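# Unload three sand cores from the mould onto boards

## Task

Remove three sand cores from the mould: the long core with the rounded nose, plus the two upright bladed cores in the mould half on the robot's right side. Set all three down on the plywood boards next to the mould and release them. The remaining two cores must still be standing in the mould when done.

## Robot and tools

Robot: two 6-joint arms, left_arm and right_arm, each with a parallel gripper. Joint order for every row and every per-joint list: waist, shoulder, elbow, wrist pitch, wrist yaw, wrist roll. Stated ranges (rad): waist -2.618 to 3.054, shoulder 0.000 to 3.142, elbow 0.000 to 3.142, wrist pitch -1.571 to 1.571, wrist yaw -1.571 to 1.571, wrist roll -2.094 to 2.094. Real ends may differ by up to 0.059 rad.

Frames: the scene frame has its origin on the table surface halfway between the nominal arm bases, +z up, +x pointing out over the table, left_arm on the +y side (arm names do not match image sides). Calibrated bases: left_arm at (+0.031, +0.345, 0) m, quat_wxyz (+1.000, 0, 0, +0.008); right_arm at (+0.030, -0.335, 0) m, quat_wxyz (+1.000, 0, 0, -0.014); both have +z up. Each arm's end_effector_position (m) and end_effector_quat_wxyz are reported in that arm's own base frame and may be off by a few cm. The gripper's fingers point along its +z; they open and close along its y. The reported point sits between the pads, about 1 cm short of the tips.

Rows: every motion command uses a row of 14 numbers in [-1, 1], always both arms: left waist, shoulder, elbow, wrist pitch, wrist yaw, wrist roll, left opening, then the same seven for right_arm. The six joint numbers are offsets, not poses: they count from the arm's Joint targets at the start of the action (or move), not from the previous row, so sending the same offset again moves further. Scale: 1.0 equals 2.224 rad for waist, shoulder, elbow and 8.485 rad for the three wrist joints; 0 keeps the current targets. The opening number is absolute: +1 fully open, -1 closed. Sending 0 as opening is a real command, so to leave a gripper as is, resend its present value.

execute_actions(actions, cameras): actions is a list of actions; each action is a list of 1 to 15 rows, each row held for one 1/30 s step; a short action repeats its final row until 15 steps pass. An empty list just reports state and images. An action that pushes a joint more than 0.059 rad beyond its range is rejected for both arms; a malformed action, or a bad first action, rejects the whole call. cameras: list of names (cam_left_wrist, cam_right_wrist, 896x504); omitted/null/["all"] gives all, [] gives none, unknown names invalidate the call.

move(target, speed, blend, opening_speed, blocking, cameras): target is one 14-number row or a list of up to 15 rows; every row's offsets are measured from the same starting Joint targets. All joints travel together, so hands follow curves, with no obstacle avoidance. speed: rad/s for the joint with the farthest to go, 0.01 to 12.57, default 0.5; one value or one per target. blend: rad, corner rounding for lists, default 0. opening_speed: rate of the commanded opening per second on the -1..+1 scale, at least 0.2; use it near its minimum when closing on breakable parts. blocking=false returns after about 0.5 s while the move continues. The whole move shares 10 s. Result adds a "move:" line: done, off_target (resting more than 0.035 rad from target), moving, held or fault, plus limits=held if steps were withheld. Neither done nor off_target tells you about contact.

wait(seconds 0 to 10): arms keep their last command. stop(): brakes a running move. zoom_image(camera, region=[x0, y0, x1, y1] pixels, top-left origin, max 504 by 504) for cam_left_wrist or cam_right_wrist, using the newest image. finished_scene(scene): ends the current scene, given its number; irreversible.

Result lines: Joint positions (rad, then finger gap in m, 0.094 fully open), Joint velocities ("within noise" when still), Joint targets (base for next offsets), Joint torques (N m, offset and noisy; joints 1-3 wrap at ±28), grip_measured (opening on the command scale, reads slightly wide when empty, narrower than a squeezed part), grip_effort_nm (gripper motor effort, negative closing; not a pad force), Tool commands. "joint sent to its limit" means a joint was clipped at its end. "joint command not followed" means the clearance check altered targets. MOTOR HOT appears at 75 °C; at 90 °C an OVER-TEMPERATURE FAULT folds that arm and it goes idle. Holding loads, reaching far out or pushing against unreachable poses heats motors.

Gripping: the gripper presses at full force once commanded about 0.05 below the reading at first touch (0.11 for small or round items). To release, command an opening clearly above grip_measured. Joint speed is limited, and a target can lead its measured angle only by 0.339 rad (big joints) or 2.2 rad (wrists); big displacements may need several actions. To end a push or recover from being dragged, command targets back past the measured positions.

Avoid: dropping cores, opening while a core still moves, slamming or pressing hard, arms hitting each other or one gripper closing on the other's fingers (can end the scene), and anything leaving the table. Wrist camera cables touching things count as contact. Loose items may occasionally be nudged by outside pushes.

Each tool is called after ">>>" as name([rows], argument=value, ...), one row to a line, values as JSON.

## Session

>>> execute_actions(actions=[], cameras=["cam_left_wrist"])

Scene clock: 0.00 s.
left_arm: end_effector_position=(+0.3493, -0.0518, +0.2095) grip_measured=+1.000 grip_effort_nm=n/a end_effector_quat_wxyz=(+0.534, -0.007, +0.815, -0.226) | right_arm: end_effector_position=(+0.3046, +0.0783, +0.1820) grip_measured=+1.000 grip_effort_nm=n/a end_effector_quat_wxyz=(+0.477, +0.034, +0.863, +0.162)
Joint positions: left_arm=[0.059 1.017 0.578 0.071 0.424 -0.25 0.094] | right_arm=[0.21 0.854 0.562 -0.224 -0.068 0.329 0.094]
Joint velocities: within noise
Joint torques (N m): no reading
Heat: left arm: 33 °C; right arm: 33 °C.
Joint targets: left_arm=[0.059 1.010 0.587 0.072 0.427 -0.248] | right_arm=[0.210 0.847 0.574 -0.220 -0.067 0.327]
Tool commands: left_gripper/opening=+1.0 right_gripper/opening=+1.0
Images, in order (width x height): cam_left_wrist 896x504.

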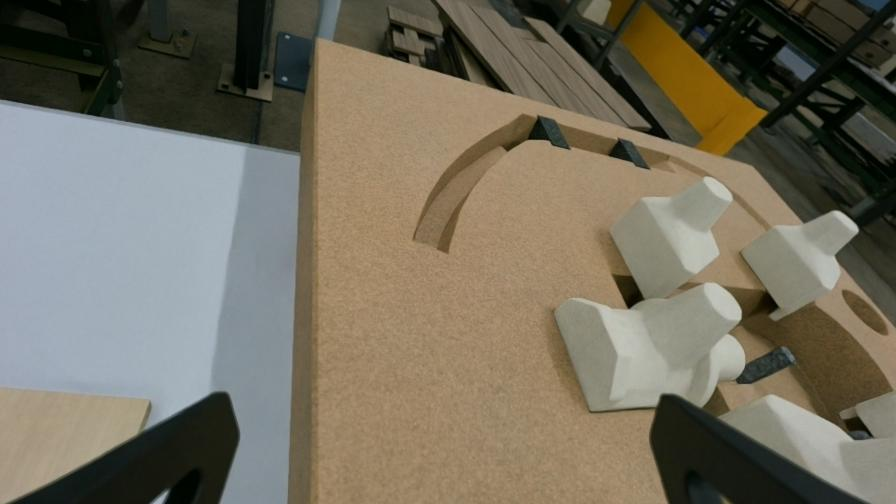

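>>> move([
  [-0.03,0.1,0.3,-0.08,-0.025,0.015,1,0.02,0.1,0.3,-0.06,0.004,-0.02,1],
  [-0.2514,0.3008,0.6223,-0.1606,-0.0503,0.0292,1,0.1308,0.3746,0.6281,-0.1262,0.0079,-0.0385,1],
], speed=1.5, blend=0.15)

Scene clock: 6.30 s.
left_arm: end_effector_position=(+0.3487, -0.1902, +0.2974) grip_measured=+1.000 grip_effort_nm=0.022 end_effector_quat_wxyz=(+0.270, +0.234, +0.931, -0.074) | right_arm: end_effector_position=(+0.3508, +0.1931, +0.2908) grip_measured=+1.000 grip_effort_nm=0.022 end_effector_quat_wxyz=(+0.264, -0.235, +0.933, +0.072)
Joint positions: left_arm=[-0.498 1.665 1.946 -1.284 0.009 -0.007 0.094] | right_arm=[0.497 1.68 1.941 -1.278 -0.008 0.007 0.094]
Joint velocities: within noise
Joint torques (N m): left_arm=[-0.12 -5.37 6.95 1.4 -0.08 0.04] | right_arm=[0.28 -6.27 7.61 0.83 0.04 -0.12]
Heat: left arm: 34 °C; right arm: 34 °C.
Joint targets: left_arm=[-0.500 1.679 1.972 -1.290 0.000 -0.001] | right_arm=[0.501 1.681 1.971 -1.291 0.000 0.000]
move: done

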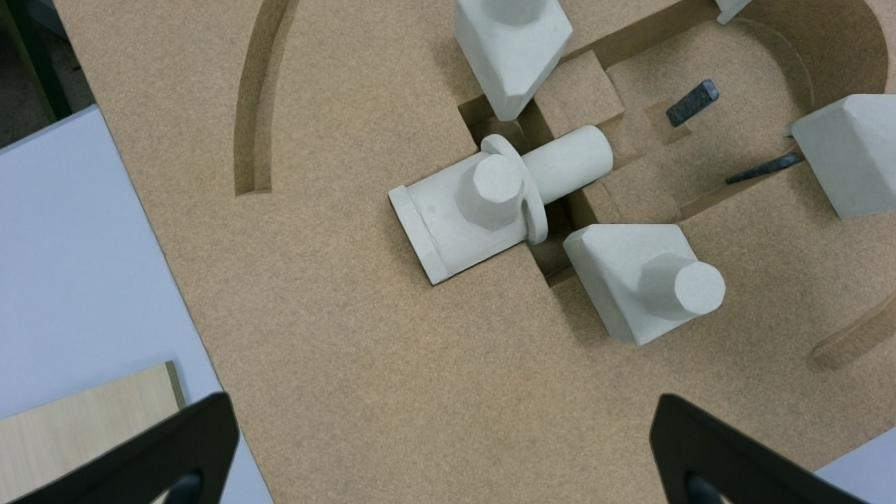

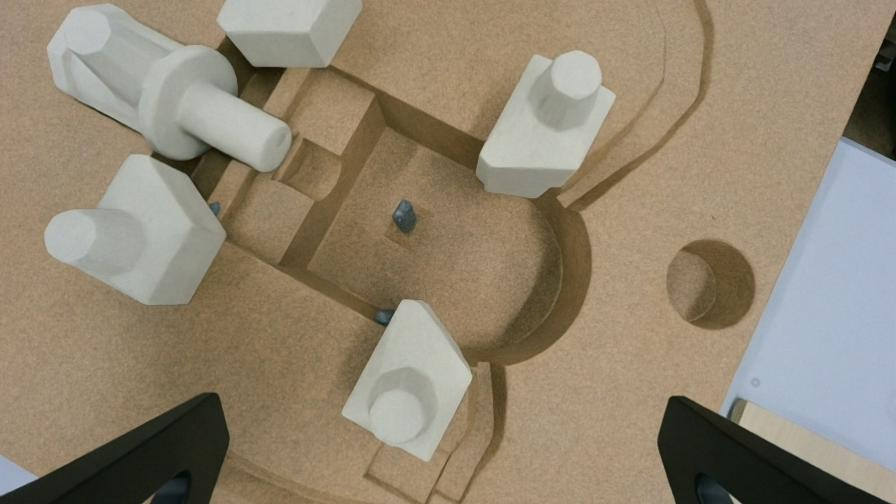

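>>> move(target=[0.0971,0.0845,-0.1664,0.0862,0.1065,0.0871,0.7,0.0312,-0.303,-0.4584,0.0786,0,0,1], speed=1.3)

Scene clock: 26.30 s.
left_arm: end_effector_position=(+0.4137, -0.2643, +0.2358) grip_measured=+0.702 grip_effort_nm=-0.061 end_effector_quat_wxyz=(+0.410, +0.544, +0.661, -0.314) | right_arm: end_effector_position=(+0.2689, +0.1720, +0.2264) grip_measured=+1.000 grip_effort_nm=0.022 end_effector_quat_wxyz=(+0.399, -0.251, +0.874, +0.120)
Joint positions: left_arm=[-0.288 1.854 1.608 -0.574 0.877 0.724 0.08] | right_arm=[0.563 1.024 0.961 -0.648 -0.006 0.006 0.094]
Joint velocities: within noise
Joint torques (N m): left_arm=[0.29 -7.79 4.92 1.71 0.68 0.09] | right_arm=[0.69 -3.48 5.42 1.5 0.05 -0.11]
Heat: left arm: 34 °C; right arm: 35 °C.
Joint targets: left_arm=[-0.284 1.867 1.602 -0.559 0.904 0.738] | right_arm=[0.570 1.007 0.952 -0.624 0.000 0.000]
move: done

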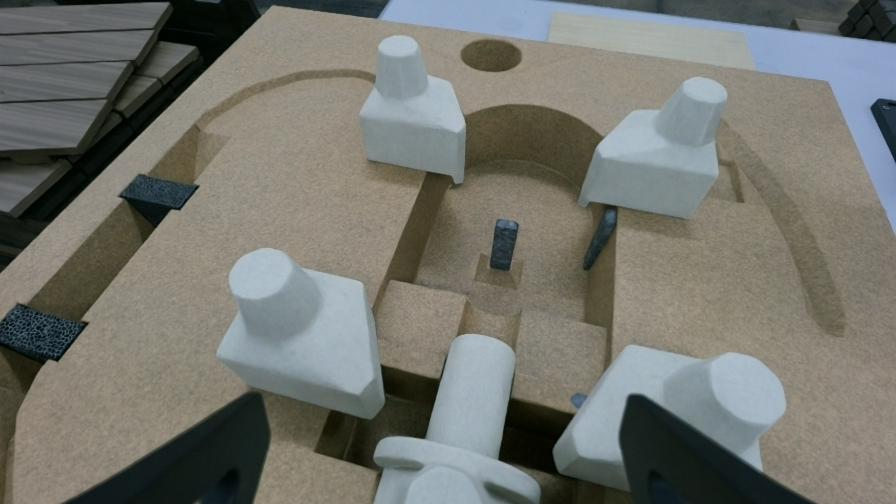

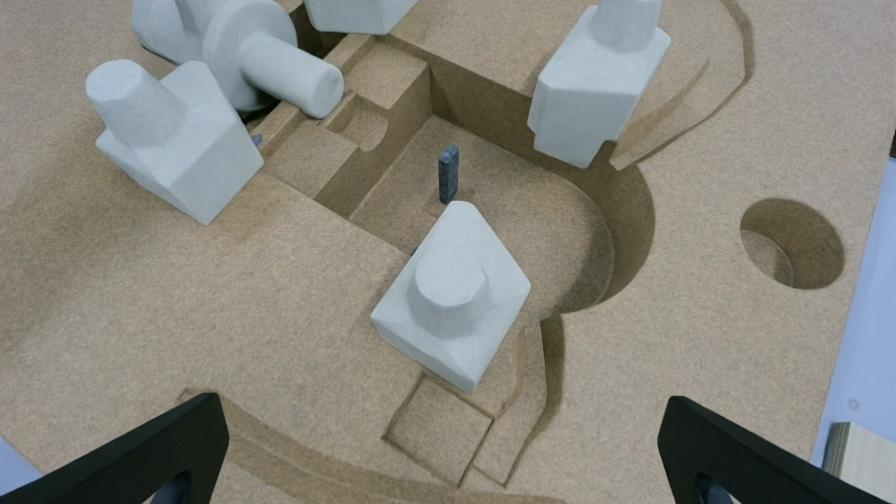

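>>> move([
  [-0.0027,0.0172,-0.0893,0.028,0,0,0.7,-0.0018,0.1144,-0.0287,0.0374,0,0,0.6],
  [-0.0027,0.0172,-0.0893,0.028,0,0,-0.6,-0.0018,0.1144,-0.0287,0.0374,0,0,-0.6],
], speed=0.45, opening_speed=1.2)

Scene clock: 35.63 s.
left_arm: end_effector_position=(+0.4160, -0.2651, +0.1762) grip_measured=-0.464 grip_effort_nm=-0.999 end_effector_quat_wxyz=(+0.413, +0.546, +0.658, -0.313) | right_arm: end_effector_position=(+0.3205, +0.2039, +0.1782) grip_measured=-0.507 grip_effort_nm=-1.004 end_effector_quat_wxyz=(+0.404, -0.250, +0.872, +0.120)
Joint positions: left_arm=[-0.288 1.888 1.41 -0.334 0.878 0.727 0.025] | right_arm=[0.563 1.261 0.895 -0.334 -0.003 0.006 0.023]
Joint velocities: within noise
Joint torques (N m): left_arm=[-0.06 -7.65 4.77 1.71 0.69 0.09] | right_arm=[0.32 -3.95 5.64 1.55 0.02 -0.1]
Heat: left arm: 34 °C; right arm: 35 °C.
Joint targets: left_arm=[-0.290 1.905 1.403 -0.322 0.904 0.738] | right_arm=[0.566 1.261 0.888 -0.307 0.000 0.000]
move: done

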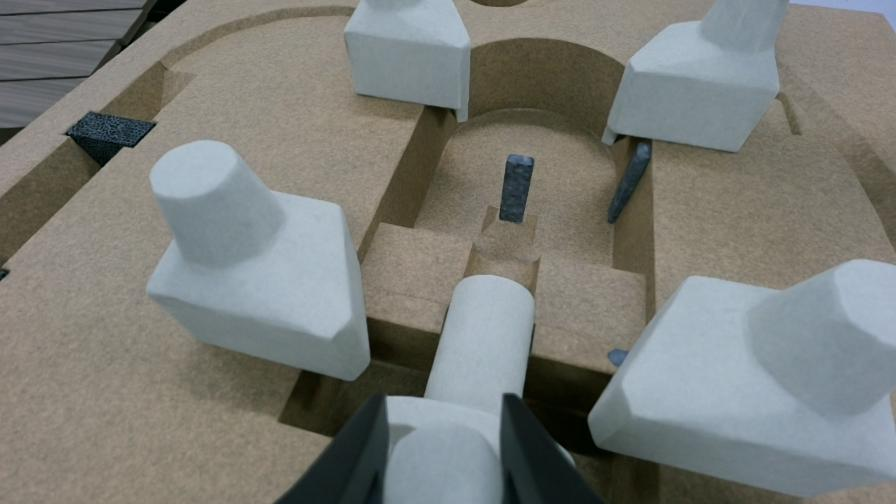

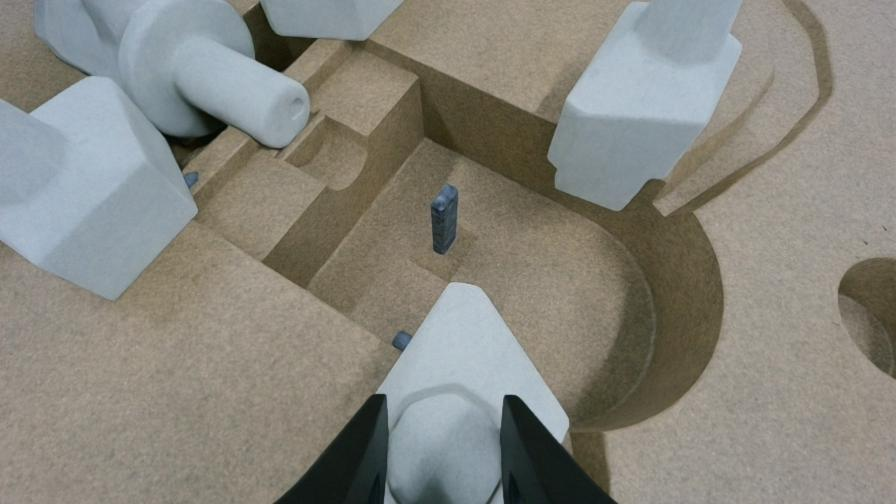

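>>> move([
  [0,0,0,0,0,0,0.0,0,0,0,0,0,0,0.0],
  [0,0.0011,-0.0058,0.0018,0,0,0.0,0,0.0031,-0.0143,0.0045,0,0,0.0],
  [0,0.0011,-0.0058,0.0018,0,0,-0.6,0,0.0031,-0.0143,0.0045,0,0,-0.6],
], speed=0.2, opening_speed=1.2)

Scene clock: 43.03 s.
left_arm: end_effector_position=(+0.4159, -0.2651, +0.1744) grip_measured=-0.445 grip_effort_nm=-0.999 end_effector_quat_wxyz=(+0.415, +0.547, +0.657, -0.311) | right_arm: end_effector_position=(+0.3209, +0.2040, +0.1728) grip_measured=-0.459 grip_effort_nm=-1.004 end_effector_quat_wxyz=(+0.409, -0.249, +0.870, +0.120)
Joint positions: left_arm=[-0.288 1.888 1.4 -0.32 0.879 0.729 0.026] | right_arm=[0.563 1.261 0.866 -0.296 -0.002 0.006 0.025]
Joint velocities: within noise
Joint torques (N m): left_arm=[-0.17 -7.45 4.48 1.71 0.68 0.06] | right_arm=[0.31 -3.4 5.42 1.56 0.01 -0.11]
Heat: left arm: 35 °C; right arm: 36 °C.
Joint targets: left_arm=[-0.290 1.907 1.390 -0.306 0.904 0.739] | right_arm=[0.566 1.268 0.856 -0.268 0.000 0.000]
move: done

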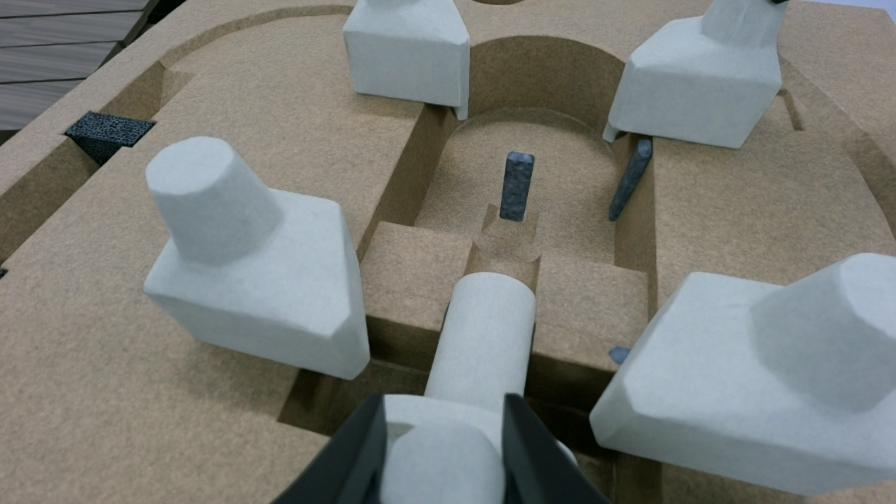

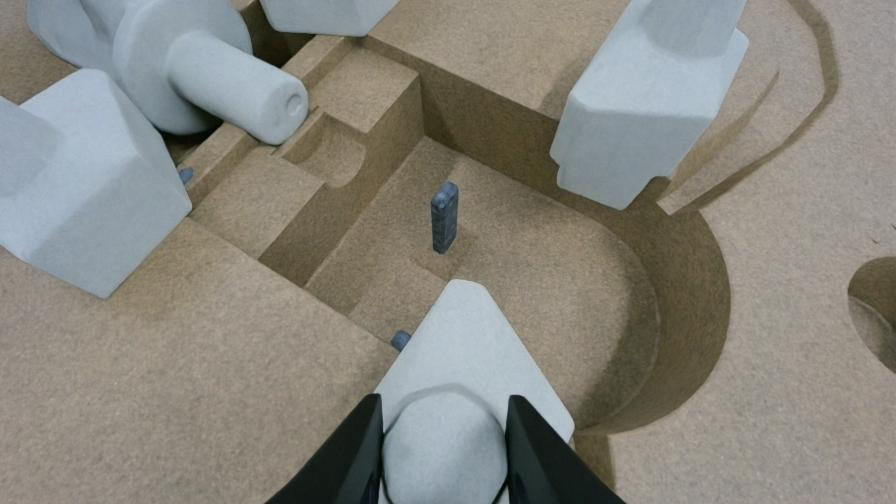

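>>> move([
  [0,-0.0194,0.0576,-0.0154,0,0,-0.6,0,-0.008,0.0709,-0.0183,0,0,-0.6],
  [0,-0.0313,0.18,-0.046,0,0,-0.6,0,-0.003,0.1895,-0.0423,0,0,-0.6],
  [0.2939,-0.4382,-0.2338,0.016,-0.1065,-0.0871,-0.6,-0.458,-0.1546,-0.1268,0.0416,0,0.2323,-0.6],
], speed=[0.25,0.3,0.8], blend=0.03)

Scene clock: 76.97 s.
left_arm: end_effector_position=(+0.3259, +0.1213, +0.2586) grip_measured=-0.446 grip_effort_nm=-0.999 end_effector_quat_wxyz=(+0.524, -0.146, +0.834, +0.092) | right_arm: end_effector_position=(+0.3093, -0.1474, +0.1891) grip_measured=-0.459 grip_effort_nm=-1.004 end_effector_quat_wxyz=(+0.390, +0.788, +0.305, +0.366)
Joint positions: left_arm=[0.358 0.98 0.853 -0.32 0.009 0.005 0.026] | right_arm=[-0.448 0.961 0.563 -0.043 0 1.955 0.025]
Joint velocities: within noise
Joint torques (N m): left_arm=[0.53 -5.56 7.32 3.73 -0.08 -0.13] | right_arm=[-0.5 -4.94 7.17 2.69 -0.01 0.17]
Heat: left arm: 36 °C; right arm: 41 °C.
Joint targets: left_arm=[0.364 0.933 0.870 -0.171 0.000 -0.001] | right_arm=[-0.452 0.924 0.574 0.085 0.000 1.971]
move: off_target (left_arm, right_arm); left_arm: the wrist pitch is farthest, 0.150 rad from its target; right_arm: the wrist pitch is farthest, 0.128 rad from its target

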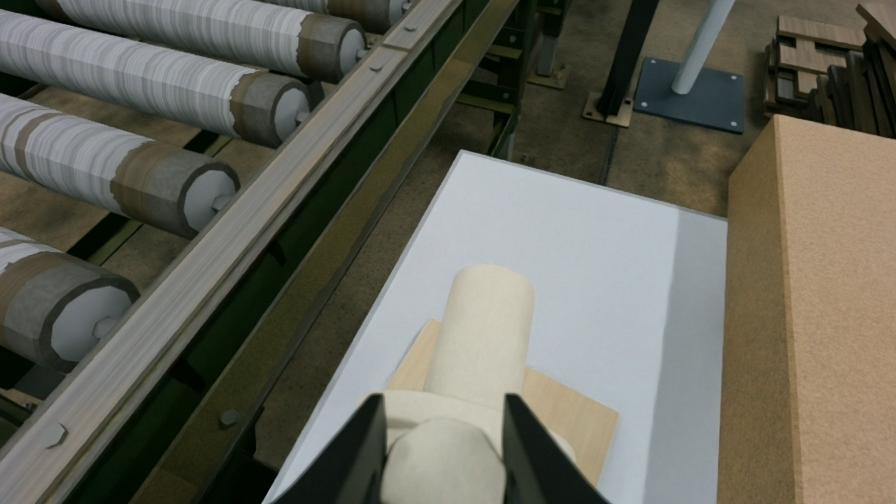

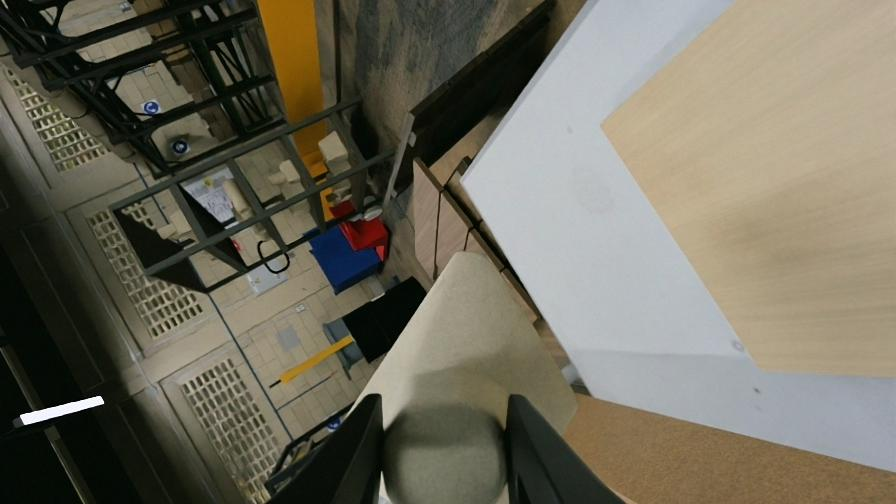

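>>> move([
  [0,0.0256,-0.1683,0.0496,0,0,-0.6,0,0.1619,-0.1638,0.0865,0,0,-0.6],
  [0,0.0337,-0.1799,0.0548,0,0,-0.6,0,0.2361,-0.1821,0.1108,0,0,-0.6],
], speed=[0.5,0.2], blend=0.03)

Scene clock: 89.73 s.
left_arm: end_effector_position=(+0.3248, +0.1210, +0.1583) grip_measured=-0.446 grip_effort_nm=-1.009 end_effector_quat_wxyz=(+0.531, -0.146, +0.830, +0.093) | right_arm: end_effector_position=(+0.3110, -0.1481, +0.0669) grip_measured=-0.459 grip_effort_nm=-0.999 end_effector_quat_wxyz=(+0.403, +0.777, +0.296, +0.383)
Joint positions: left_arm=[0.358 1.022 0.453 0.136 0.009 0.004 0.026] | right_arm=[-0.448 1.455 0.164 0.899 -0.001 1.965 0.025]
Joint velocities: within noise
Joint torques (N m): left_arm=[0.46 -3.14 7.06 3.84 -0.09 -0.12] | right_arm=[-0.4 -3.79 4.3 2.71 -0.01 0.03]
Heat: left arm: 43 °C; right arm: 45 °C.
Joint targets: left_arm=[0.364 1.008 0.470 0.294 0.000 0.000] | right_arm=[-0.452 1.449 0.169 1.025 0.000 1.971]
move: off_target (left_arm, right_arm); left_arm: the wrist pitch is farthest, 0.158 rad from its target; right_arm: the wrist pitch is farthest, 0.126 rad from its target

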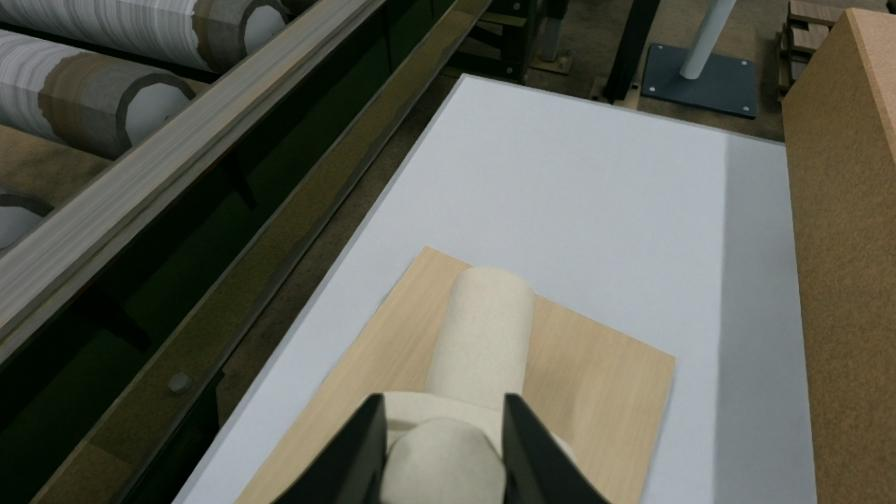

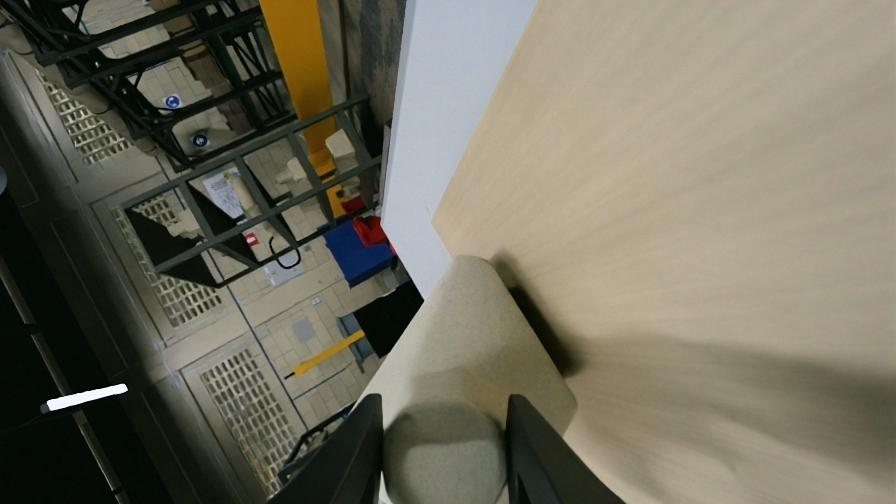

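>>> move(target=[0,0.0135,-0.0202,0.0024,0,0,-0.6,0,0.0216,-0.0047,0.0065,0,0,-0.6], speed=0.13)

Scene clock: 96.53 s.
left_arm: end_effector_position=(+0.3229, +0.1205, +0.1426) grip_measured=-0.446 grip_effort_nm=-0.994 end_effector_quat_wxyz=(+0.523, -0.148, +0.834, +0.092) | right_arm: end_effector_position=(+0.3118, -0.1484, +0.0639) grip_measured=-0.459 grip_effort_nm=-1.004 end_effector_quat_wxyz=(+0.406, +0.774, +0.295, +0.386)
Joint positions: left_arm=[0.358 1.046 0.414 0.181 0.007 0.003 0.026] | right_arm=[-0.448 1.502 0.155 0.966 -0.001 1.967 0.025]
Joint velocities: within noise
Joint torques (N m): left_arm=[0.5 -2.76 6.38 3.55 -0.08 -0.11] | right_arm=[-0.4 -3.78 3.97 2.57 0 0.01]
Heat: left arm: 49 °C; right arm: 46 °C.
Joint targets: left_arm=[0.364 1.038 0.425 0.315 0.000 -0.001] | right_arm=[-0.452 1.497 0.158 1.080 0.000 1.971]
move: off_target (left_arm, right_arm); left_arm: the wrist pitch is farthest, 0.133 rad from its target; right_arm: the wrist pitch is farthest, 0.114 rad from its target

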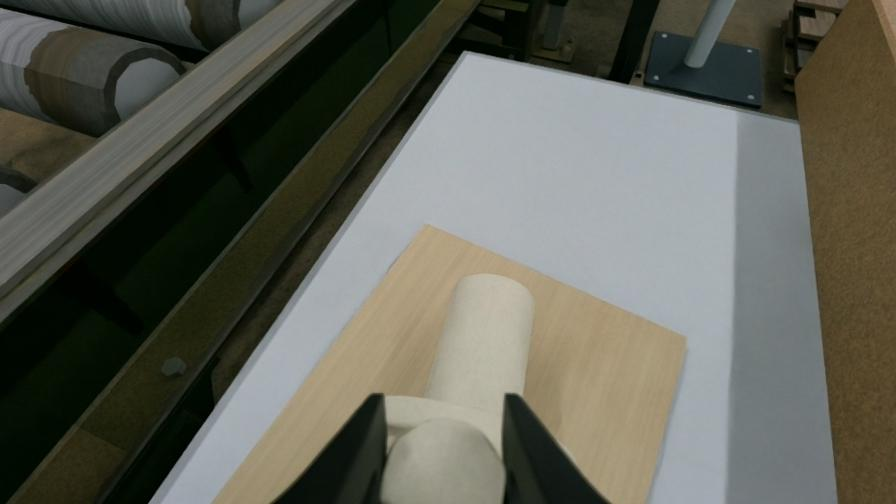

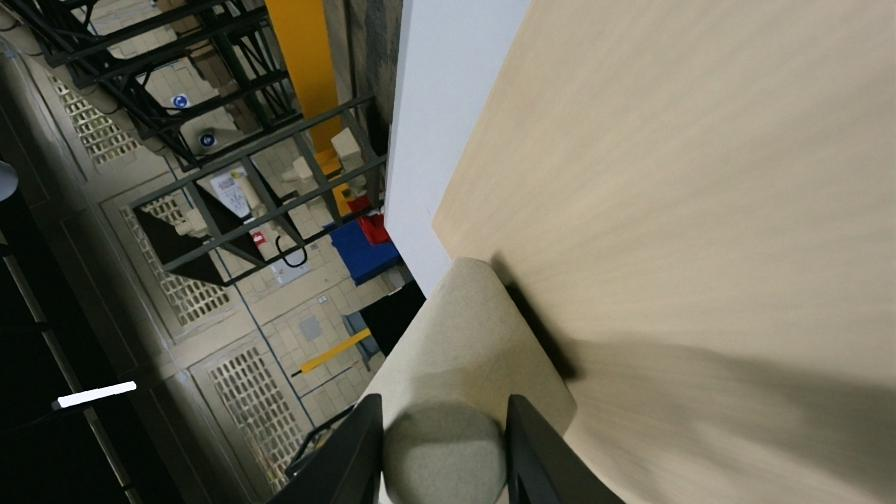

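>>> move(target=[0,0.006,-0.003,-0.006,0,0,-0.6,0,0.05,-0.009,0.0115,0,0,-0.6], speed=0.13)

Scene clock: 101.57 s.
left_arm: end_effector_position=(+0.3231, +0.1207, +0.1417) grip_measured=-0.446 grip_effort_nm=-0.994 end_effector_quat_wxyz=(+0.522, -0.148, +0.835, +0.092) | right_arm: end_effector_position=(+0.3137, -0.1493, +0.0576) grip_measured=-0.459 grip_effort_nm=-1.009 end_effector_quat_wxyz=(+0.412, +0.769, +0.292, +0.393)
Joint positions: left_arm=[0.358 1.05 0.414 0.183 0.007 0.003 0.026] | right_arm=[-0.448 1.606 0.141 1.106 -0.001 1.97 0.025]
Joint velocities: within noise
Joint torques (N m): left_arm=[0.36 -2.04 5.79 2.97 -0.03 -0.1] | right_arm=[-0.42 -3.58 3 2.18 0 -0.03]
Heat: left arm: 51 °C; right arm: 46 °C.
Joint targets: left_arm=[0.364 1.051 0.418 0.264 0.000 -0.001] | right_arm=[-0.452 1.609 0.138 1.178 0.000 1.971]
move: off_target (left_arm, right_arm); left_arm: the wrist pitch is farthest, 0.081 rad from its target; right_arm: the wrist pitch is farthest, 0.072 rad from its target

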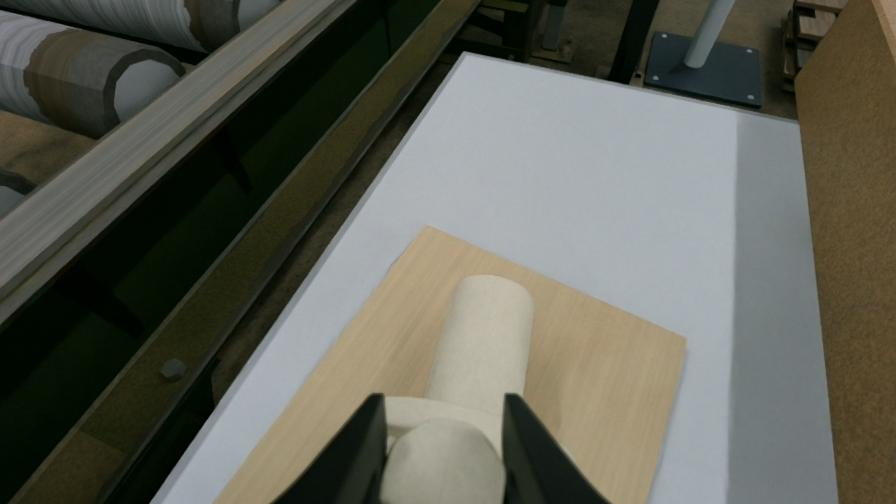

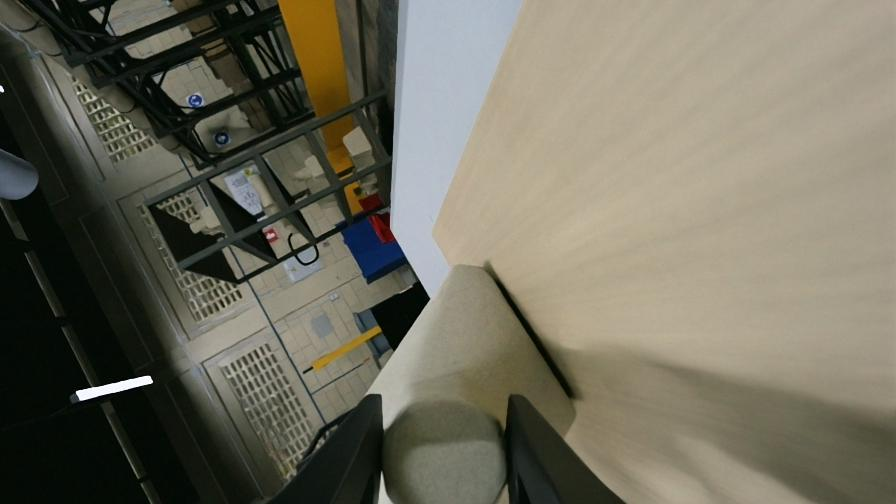

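>>> move([
  [0,0.002,0,-0.006,0,0,-0.6,0,0.04,-0.007,0.009,0,0,-0.6],
  [0,0.002,0,-0.006,0,0,-0.1,0,0.04,-0.007,0.009,0,0,-0.6],
], speed=0.13, opening_speed=0.5)

Scene clock: 106.17 s.
left_arm: end_effector_position=(+0.3233, +0.1212, +0.1420) grip_measured=-0.102 grip_effort_nm=0.120 end_effector_quat_wxyz=(+0.523, -0.148, +0.834, +0.093) | right_arm: end_effector_position=(+0.3139, -0.1505, +0.0549) grip_measured=-0.459 grip_effort_nm=-1.009 end_effector_quat_wxyz=(+0.424, +0.761, +0.293, +0.395)
Joint positions: left_arm=[0.358 1.051 0.414 0.186 0.005 0.003 0.042] | right_arm=[-0.448 1.685 0.128 1.223 0.005 1.955 0.025]
Joint velocities: within noise
Joint torques (N m): left_arm=[0.49 -1.8 5.85 2.4 -0.05 -0.11] | right_arm=[-0.42 -3.11 2.39 1.81 -0.06 0.15]
Heat: left arm: 51 °C; right arm: 46 °C.
Joint targets: left_arm=[0.364 1.056 0.418 0.213 0.000 -0.001] | right_arm=[-0.452 1.697 0.123 1.254 0.000 1.971]
move: done

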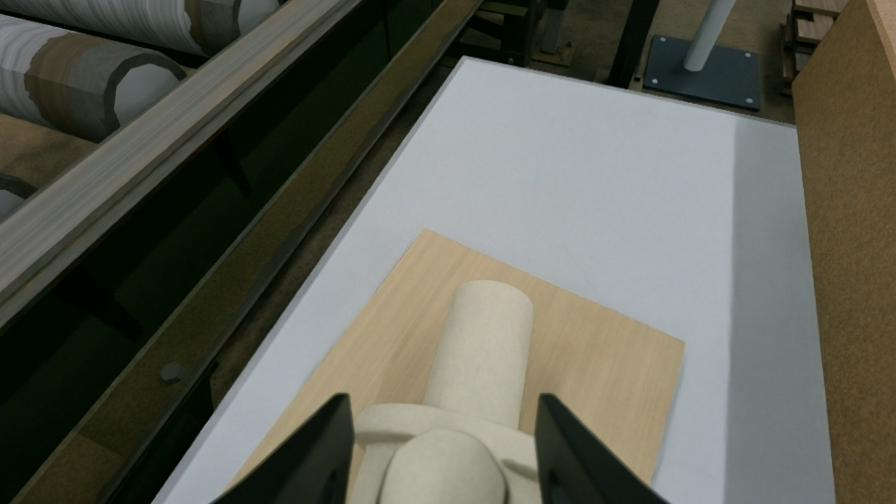

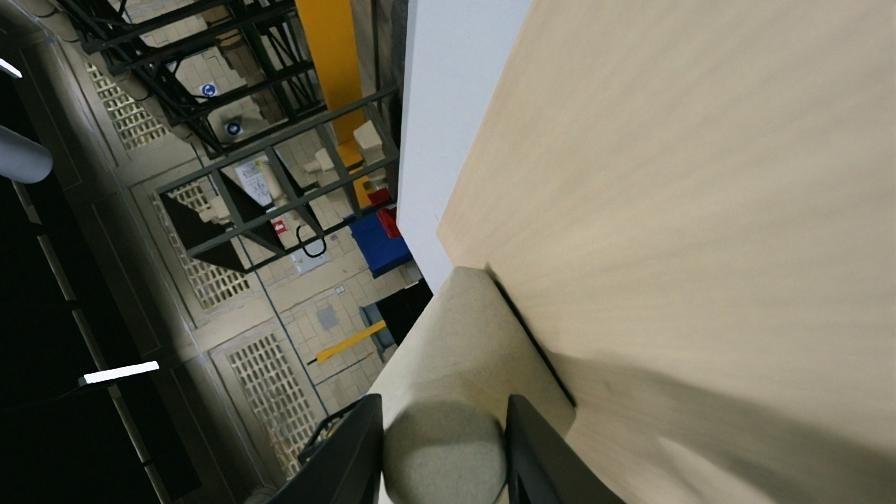

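>>> move([
  [0,0.002,0,-0.003,0,0,-0.1,0,-0.003,0,-0.003,0,0,-0.6],
  [0,0.002,0,-0.003,0,0,-0.1,0,-0.003,0,-0.003,0,0,-0.2],
  [0,-0.1545,0.0585,-0.05,0,0,-0.1,0,-0.2868,-0.042,-0.0647,0,0,-0.2],
  [-0.05,-0.05,0.25,-0.08,0,0,-0.1,0,-0.4577,0.1162,-0.1539,0,-0.116,-0.2],
  [-0.3885,0.2801,0.6983,-0.1183,0.0825,0,-0.1,0.3381,-0.3134,0.3943,-0.1949,0.035,-0.218,-0.2],
  [-0.3885,0.2801,0.6983,-0.1183,0.0825,0,-0.1,0.5234,-0.0525,0.2974,-0.0787,0.0787,-0.2138,0.5],
], speed=[0.3,0.3,0.45,1.0,1.3,1.2], blend=[0,0,0.03,0.15,0.15,0], opening_speed=0.6)

Scene clock: 129.83 s.
left_arm: end_effector_position=(+0.3383, -0.3116, +0.4055) grip_measured=-0.102 grip_effort_nm=0.120 end_effector_quat_wxyz=(+0.392, +0.366, +0.745, -0.398) | right_arm: end_effector_position=(+0.4068, +0.2058, +0.2029) grip_measured=+0.497 grip_effort_nm=0.183 end_effector_quat_wxyz=(+0.640, -0.012, +0.768, +0.012)
Joint positions: left_arm=[-0.499 1.666 1.946 -0.787 0.685 0 0.042] | right_arm=[0.709 1.579 0.79 0.559 0.662 0.145 0.07]
Joint velocities: within noise
Joint torques (N m): left_arm=[-0.09 -5.78 7.24 1.84 0.42 -0.08] | right_arm=[0.24 -5.86 5.22 1.68 0.12 0.11]
Heat: left arm: 47 °C; right arm: 45 °C.
Joint targets: left_arm=[-0.500 1.678 1.972 -0.791 0.700 -0.001] | right_arm=[0.712 1.581 0.784 0.586 0.668 0.157]
move: done

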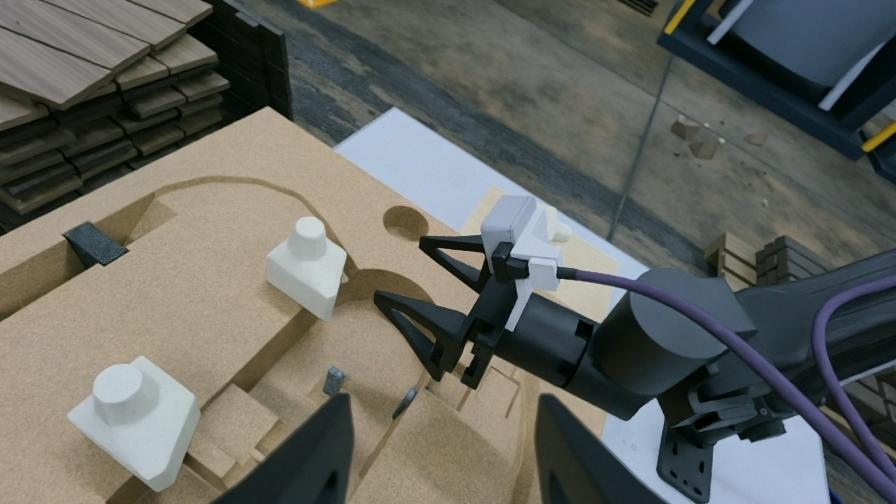

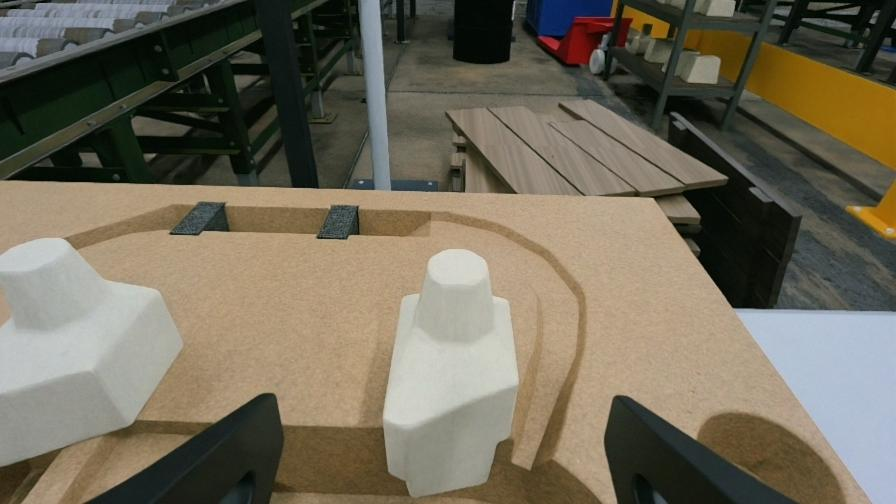

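>>> move([
  [0,0,0,0,0,0,-0.1,-0.0737,0.1446,0.1382,0.0018,-0.0191,-0.004,0.5],
  [0,0,0,0,0,0,-0.1,-0.0737,0.1446,0.1382,0.0018,-0.0191,-0.004,-0.6],
  [0,0,0,0,0,0,-0.1,-0.0737,0.0953,0.1897,-0.0187,-0.0191,-0.004,-0.6],
  [0,0,0,0,0,0,-0.1,-0.0737,0.0571,0.2572,-0.0382,-0.0191,-0.004,-0.6],
], speed=[0.5,0.3,0.25,0.3], blend=[0,0,0.03,0], opening_speed=1.2)

Scene clock: 144.50 s.
left_arm: end_effector_position=(+0.3382, -0.3116, +0.4055) grip_measured=-0.102 grip_effort_nm=0.125 end_effector_quat_wxyz=(+0.391, +0.366, +0.745, -0.399) | right_arm: end_effector_position=(+0.5003, +0.2066, +0.2682) grip_measured=-0.420 grip_effort_nm=-1.004 end_effector_quat_wxyz=(+0.624, -0.013, +0.782, +0.009)
Joint positions: left_arm=[-0.499 1.666 1.946 -0.787 0.685 0 0.042] | right_arm=[0.55 1.757 1.307 0.193 0.504 0.123 0.027]
Joint velocities: within noise
Joint torques (N m): left_arm=[-0.08 -5.9 7.17 1.87 0.41 -0.06] | right_arm=[-0.14 -12.12 10.3 2.1 0.08 -0.04]
Heat: left arm: 44 °C; right arm: 45 °C.
Joint targets: left_arm=[-0.500 1.678 1.972 -0.791 0.700 -0.001] | right_arm=[0.548 1.708 1.357 0.262 0.505 0.123]
move: off_target (right_arm); right_arm: the wrist pitch is farthest, 0.069 rad from its target

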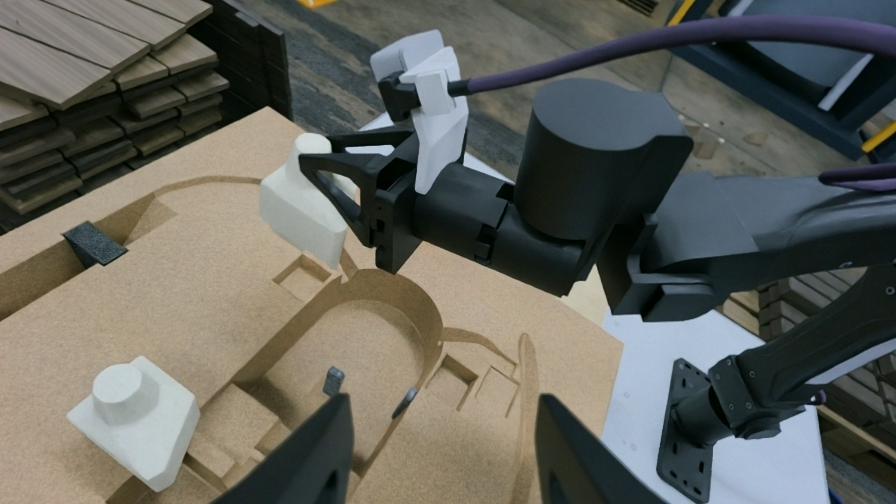

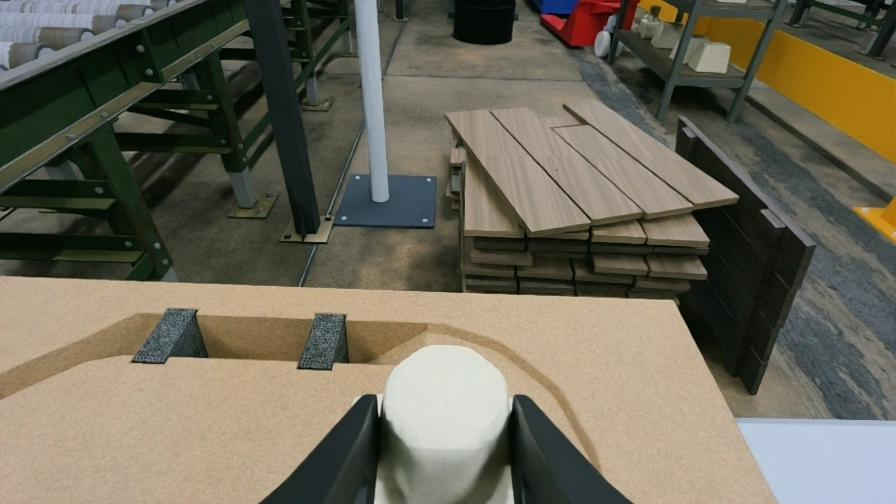

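>>> move([
  [0,0,0,0,0,0,-0.1,0,-0.1457,-0.0139,-0.0462,0,0,-0.6],
  [0,0,0,0,0,0,-0.1,-0.3089,-0.2959,-0.0481,-0.1723,-0.0405,-0.0726,-0.6],
], speed=[0.6,1.0], blend=0.1)

>>> zoom_image(camera="cam_left_wrist", region=[430, 150, 680, 360])

Scene clock: 161.23 s.
left_arm: end_effector_position=(+0.3382, -0.3116, +0.4055) grip_measured=-0.102 grip_effort_nm=0.115 end_effector_quat_wxyz=(+0.391, +0.366, +0.745, -0.399) | right_arm: end_effector_position=(+0.2428, -0.0591, +0.2411) grip_measured=-0.420 grip_effort_nm=-1.009 end_effector_quat_wxyz=(+0.229, -0.147, +0.951, -0.151)
Joint positions: left_arm=[-0.499 1.666 1.946 -0.787 0.685 0 0.042] | right_arm=[-0.133 1.068 1.249 -1.217 0.155 -0.481 0.027]
Joint velocities: within noise
Joint torques (N m): left_arm=[-0.05 -5.79 7.21 1.88 0.41 -0.06] | right_arm=[-0.64 -3.14 5.37 1.08 0.12 -0.17]
Heat: left arm: 43 °C; right arm: 48 °C.
Joint targets: left_arm=[-0.500 1.678 1.972 -0.791 0.700 -0.001] | right_arm=[-0.139 1.050 1.250 -1.200 0.162 -0.493]
move: done

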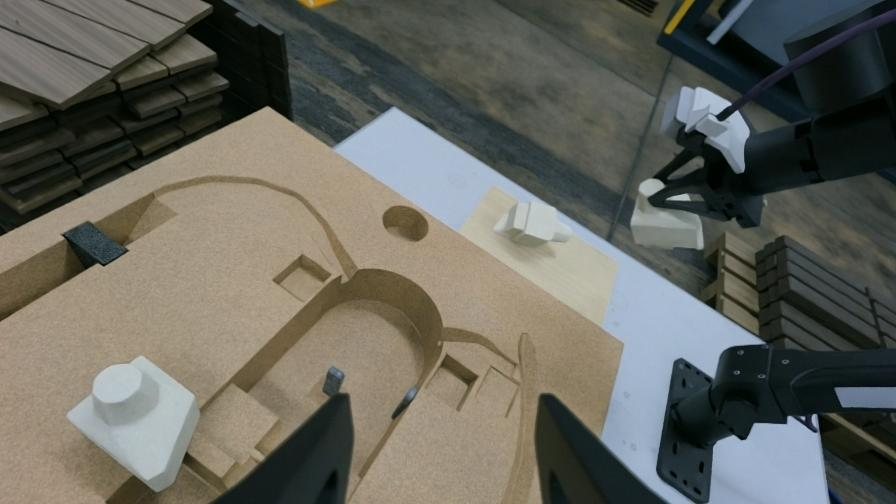

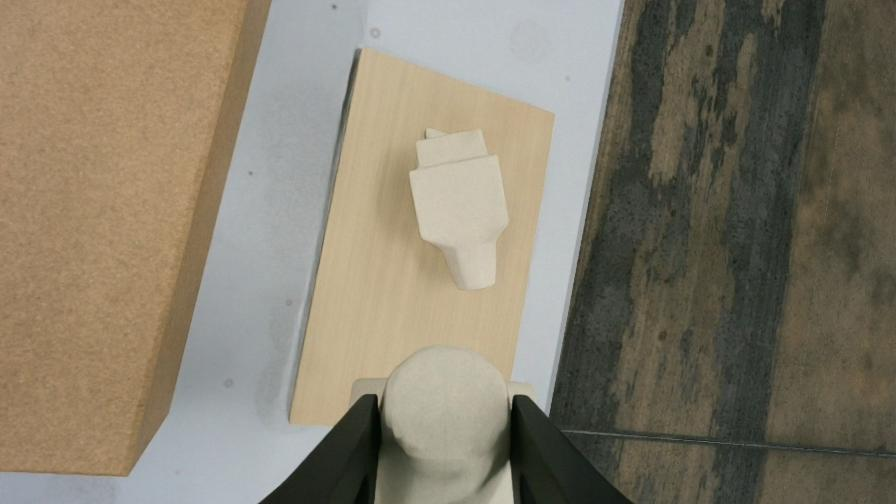

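Scaled by 2.016.

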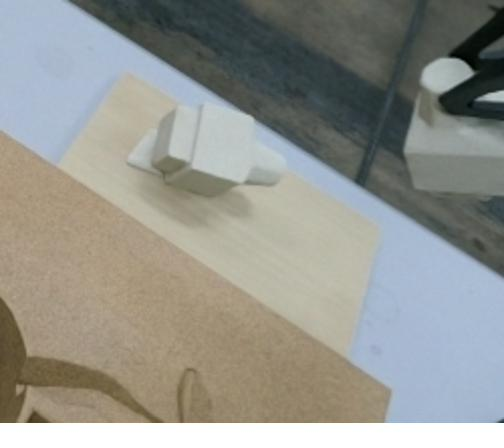

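>>> move([
  [0,0,0,0,0,0,-0.1,-0.0108,0.3979,0.1601,-0.0401,0.0006,-0.0028,-0.6],
  [0,0,0,0,0,0,-0.1,-0.0108,0.4092,0.093,-0.0185,0.0006,-0.0028,-0.6],
], speed=[0.7,0.2], blend=[0.03,0])

>>> zoom_image(camera="cam_left_wrist", region=[480, 170, 660, 330])

Scene clock: 176.40 s.
left_arm: end_effector_position=(+0.3382, -0.3116, +0.4055) grip_measured=-0.102 grip_effort_nm=0.110 end_effector_quat_wxyz=(+0.391, +0.366, +0.745, -0.399) | right_arm: end_effector_position=(+0.2916, -0.0723, +0.0609) grip_measured=-0.421 grip_effort_nm=-1.009 end_effector_quat_wxyz=(-0.148, -0.184, +0.971, -0.029)
Joint positions: left_arm=[-0.499 1.666 1.946 -0.787 0.685 0 0.042] | right_arm=[-0.155 1.958 1.46 -1.336 0.154 -0.509 0.027]
Joint velocities: within noise
Joint torques (N m): left_arm=[-0.13 -5.82 7.17 1.87 0.41 -0.07] | right_arm=[-0.7 -7.79 4.29 -0.53 0.18 -0.12]
Heat: left arm: 43 °C; right arm: 44 °C.
Joint targets: left_arm=[-0.500 1.678 1.972 -0.791 0.700 -0.001] | right_arm=[-0.163 1.960 1.456 -1.357 0.167 -0.517]
move: done

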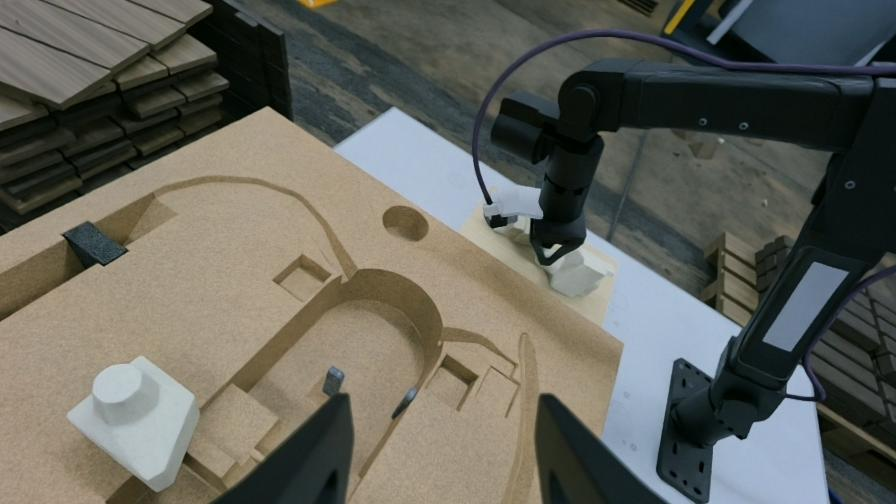

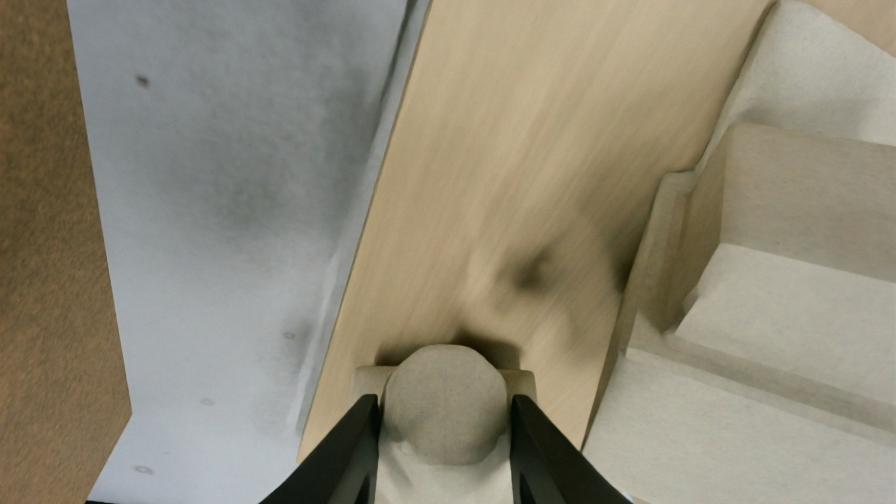

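Scaled by 2.800.

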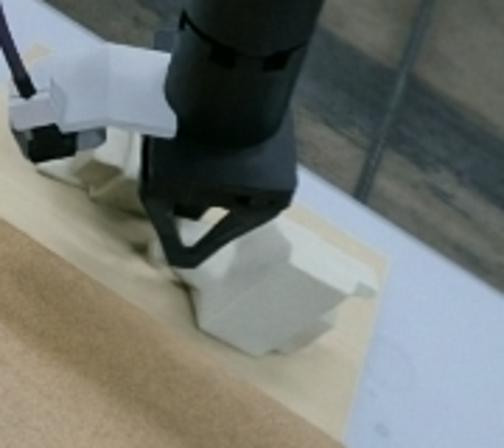

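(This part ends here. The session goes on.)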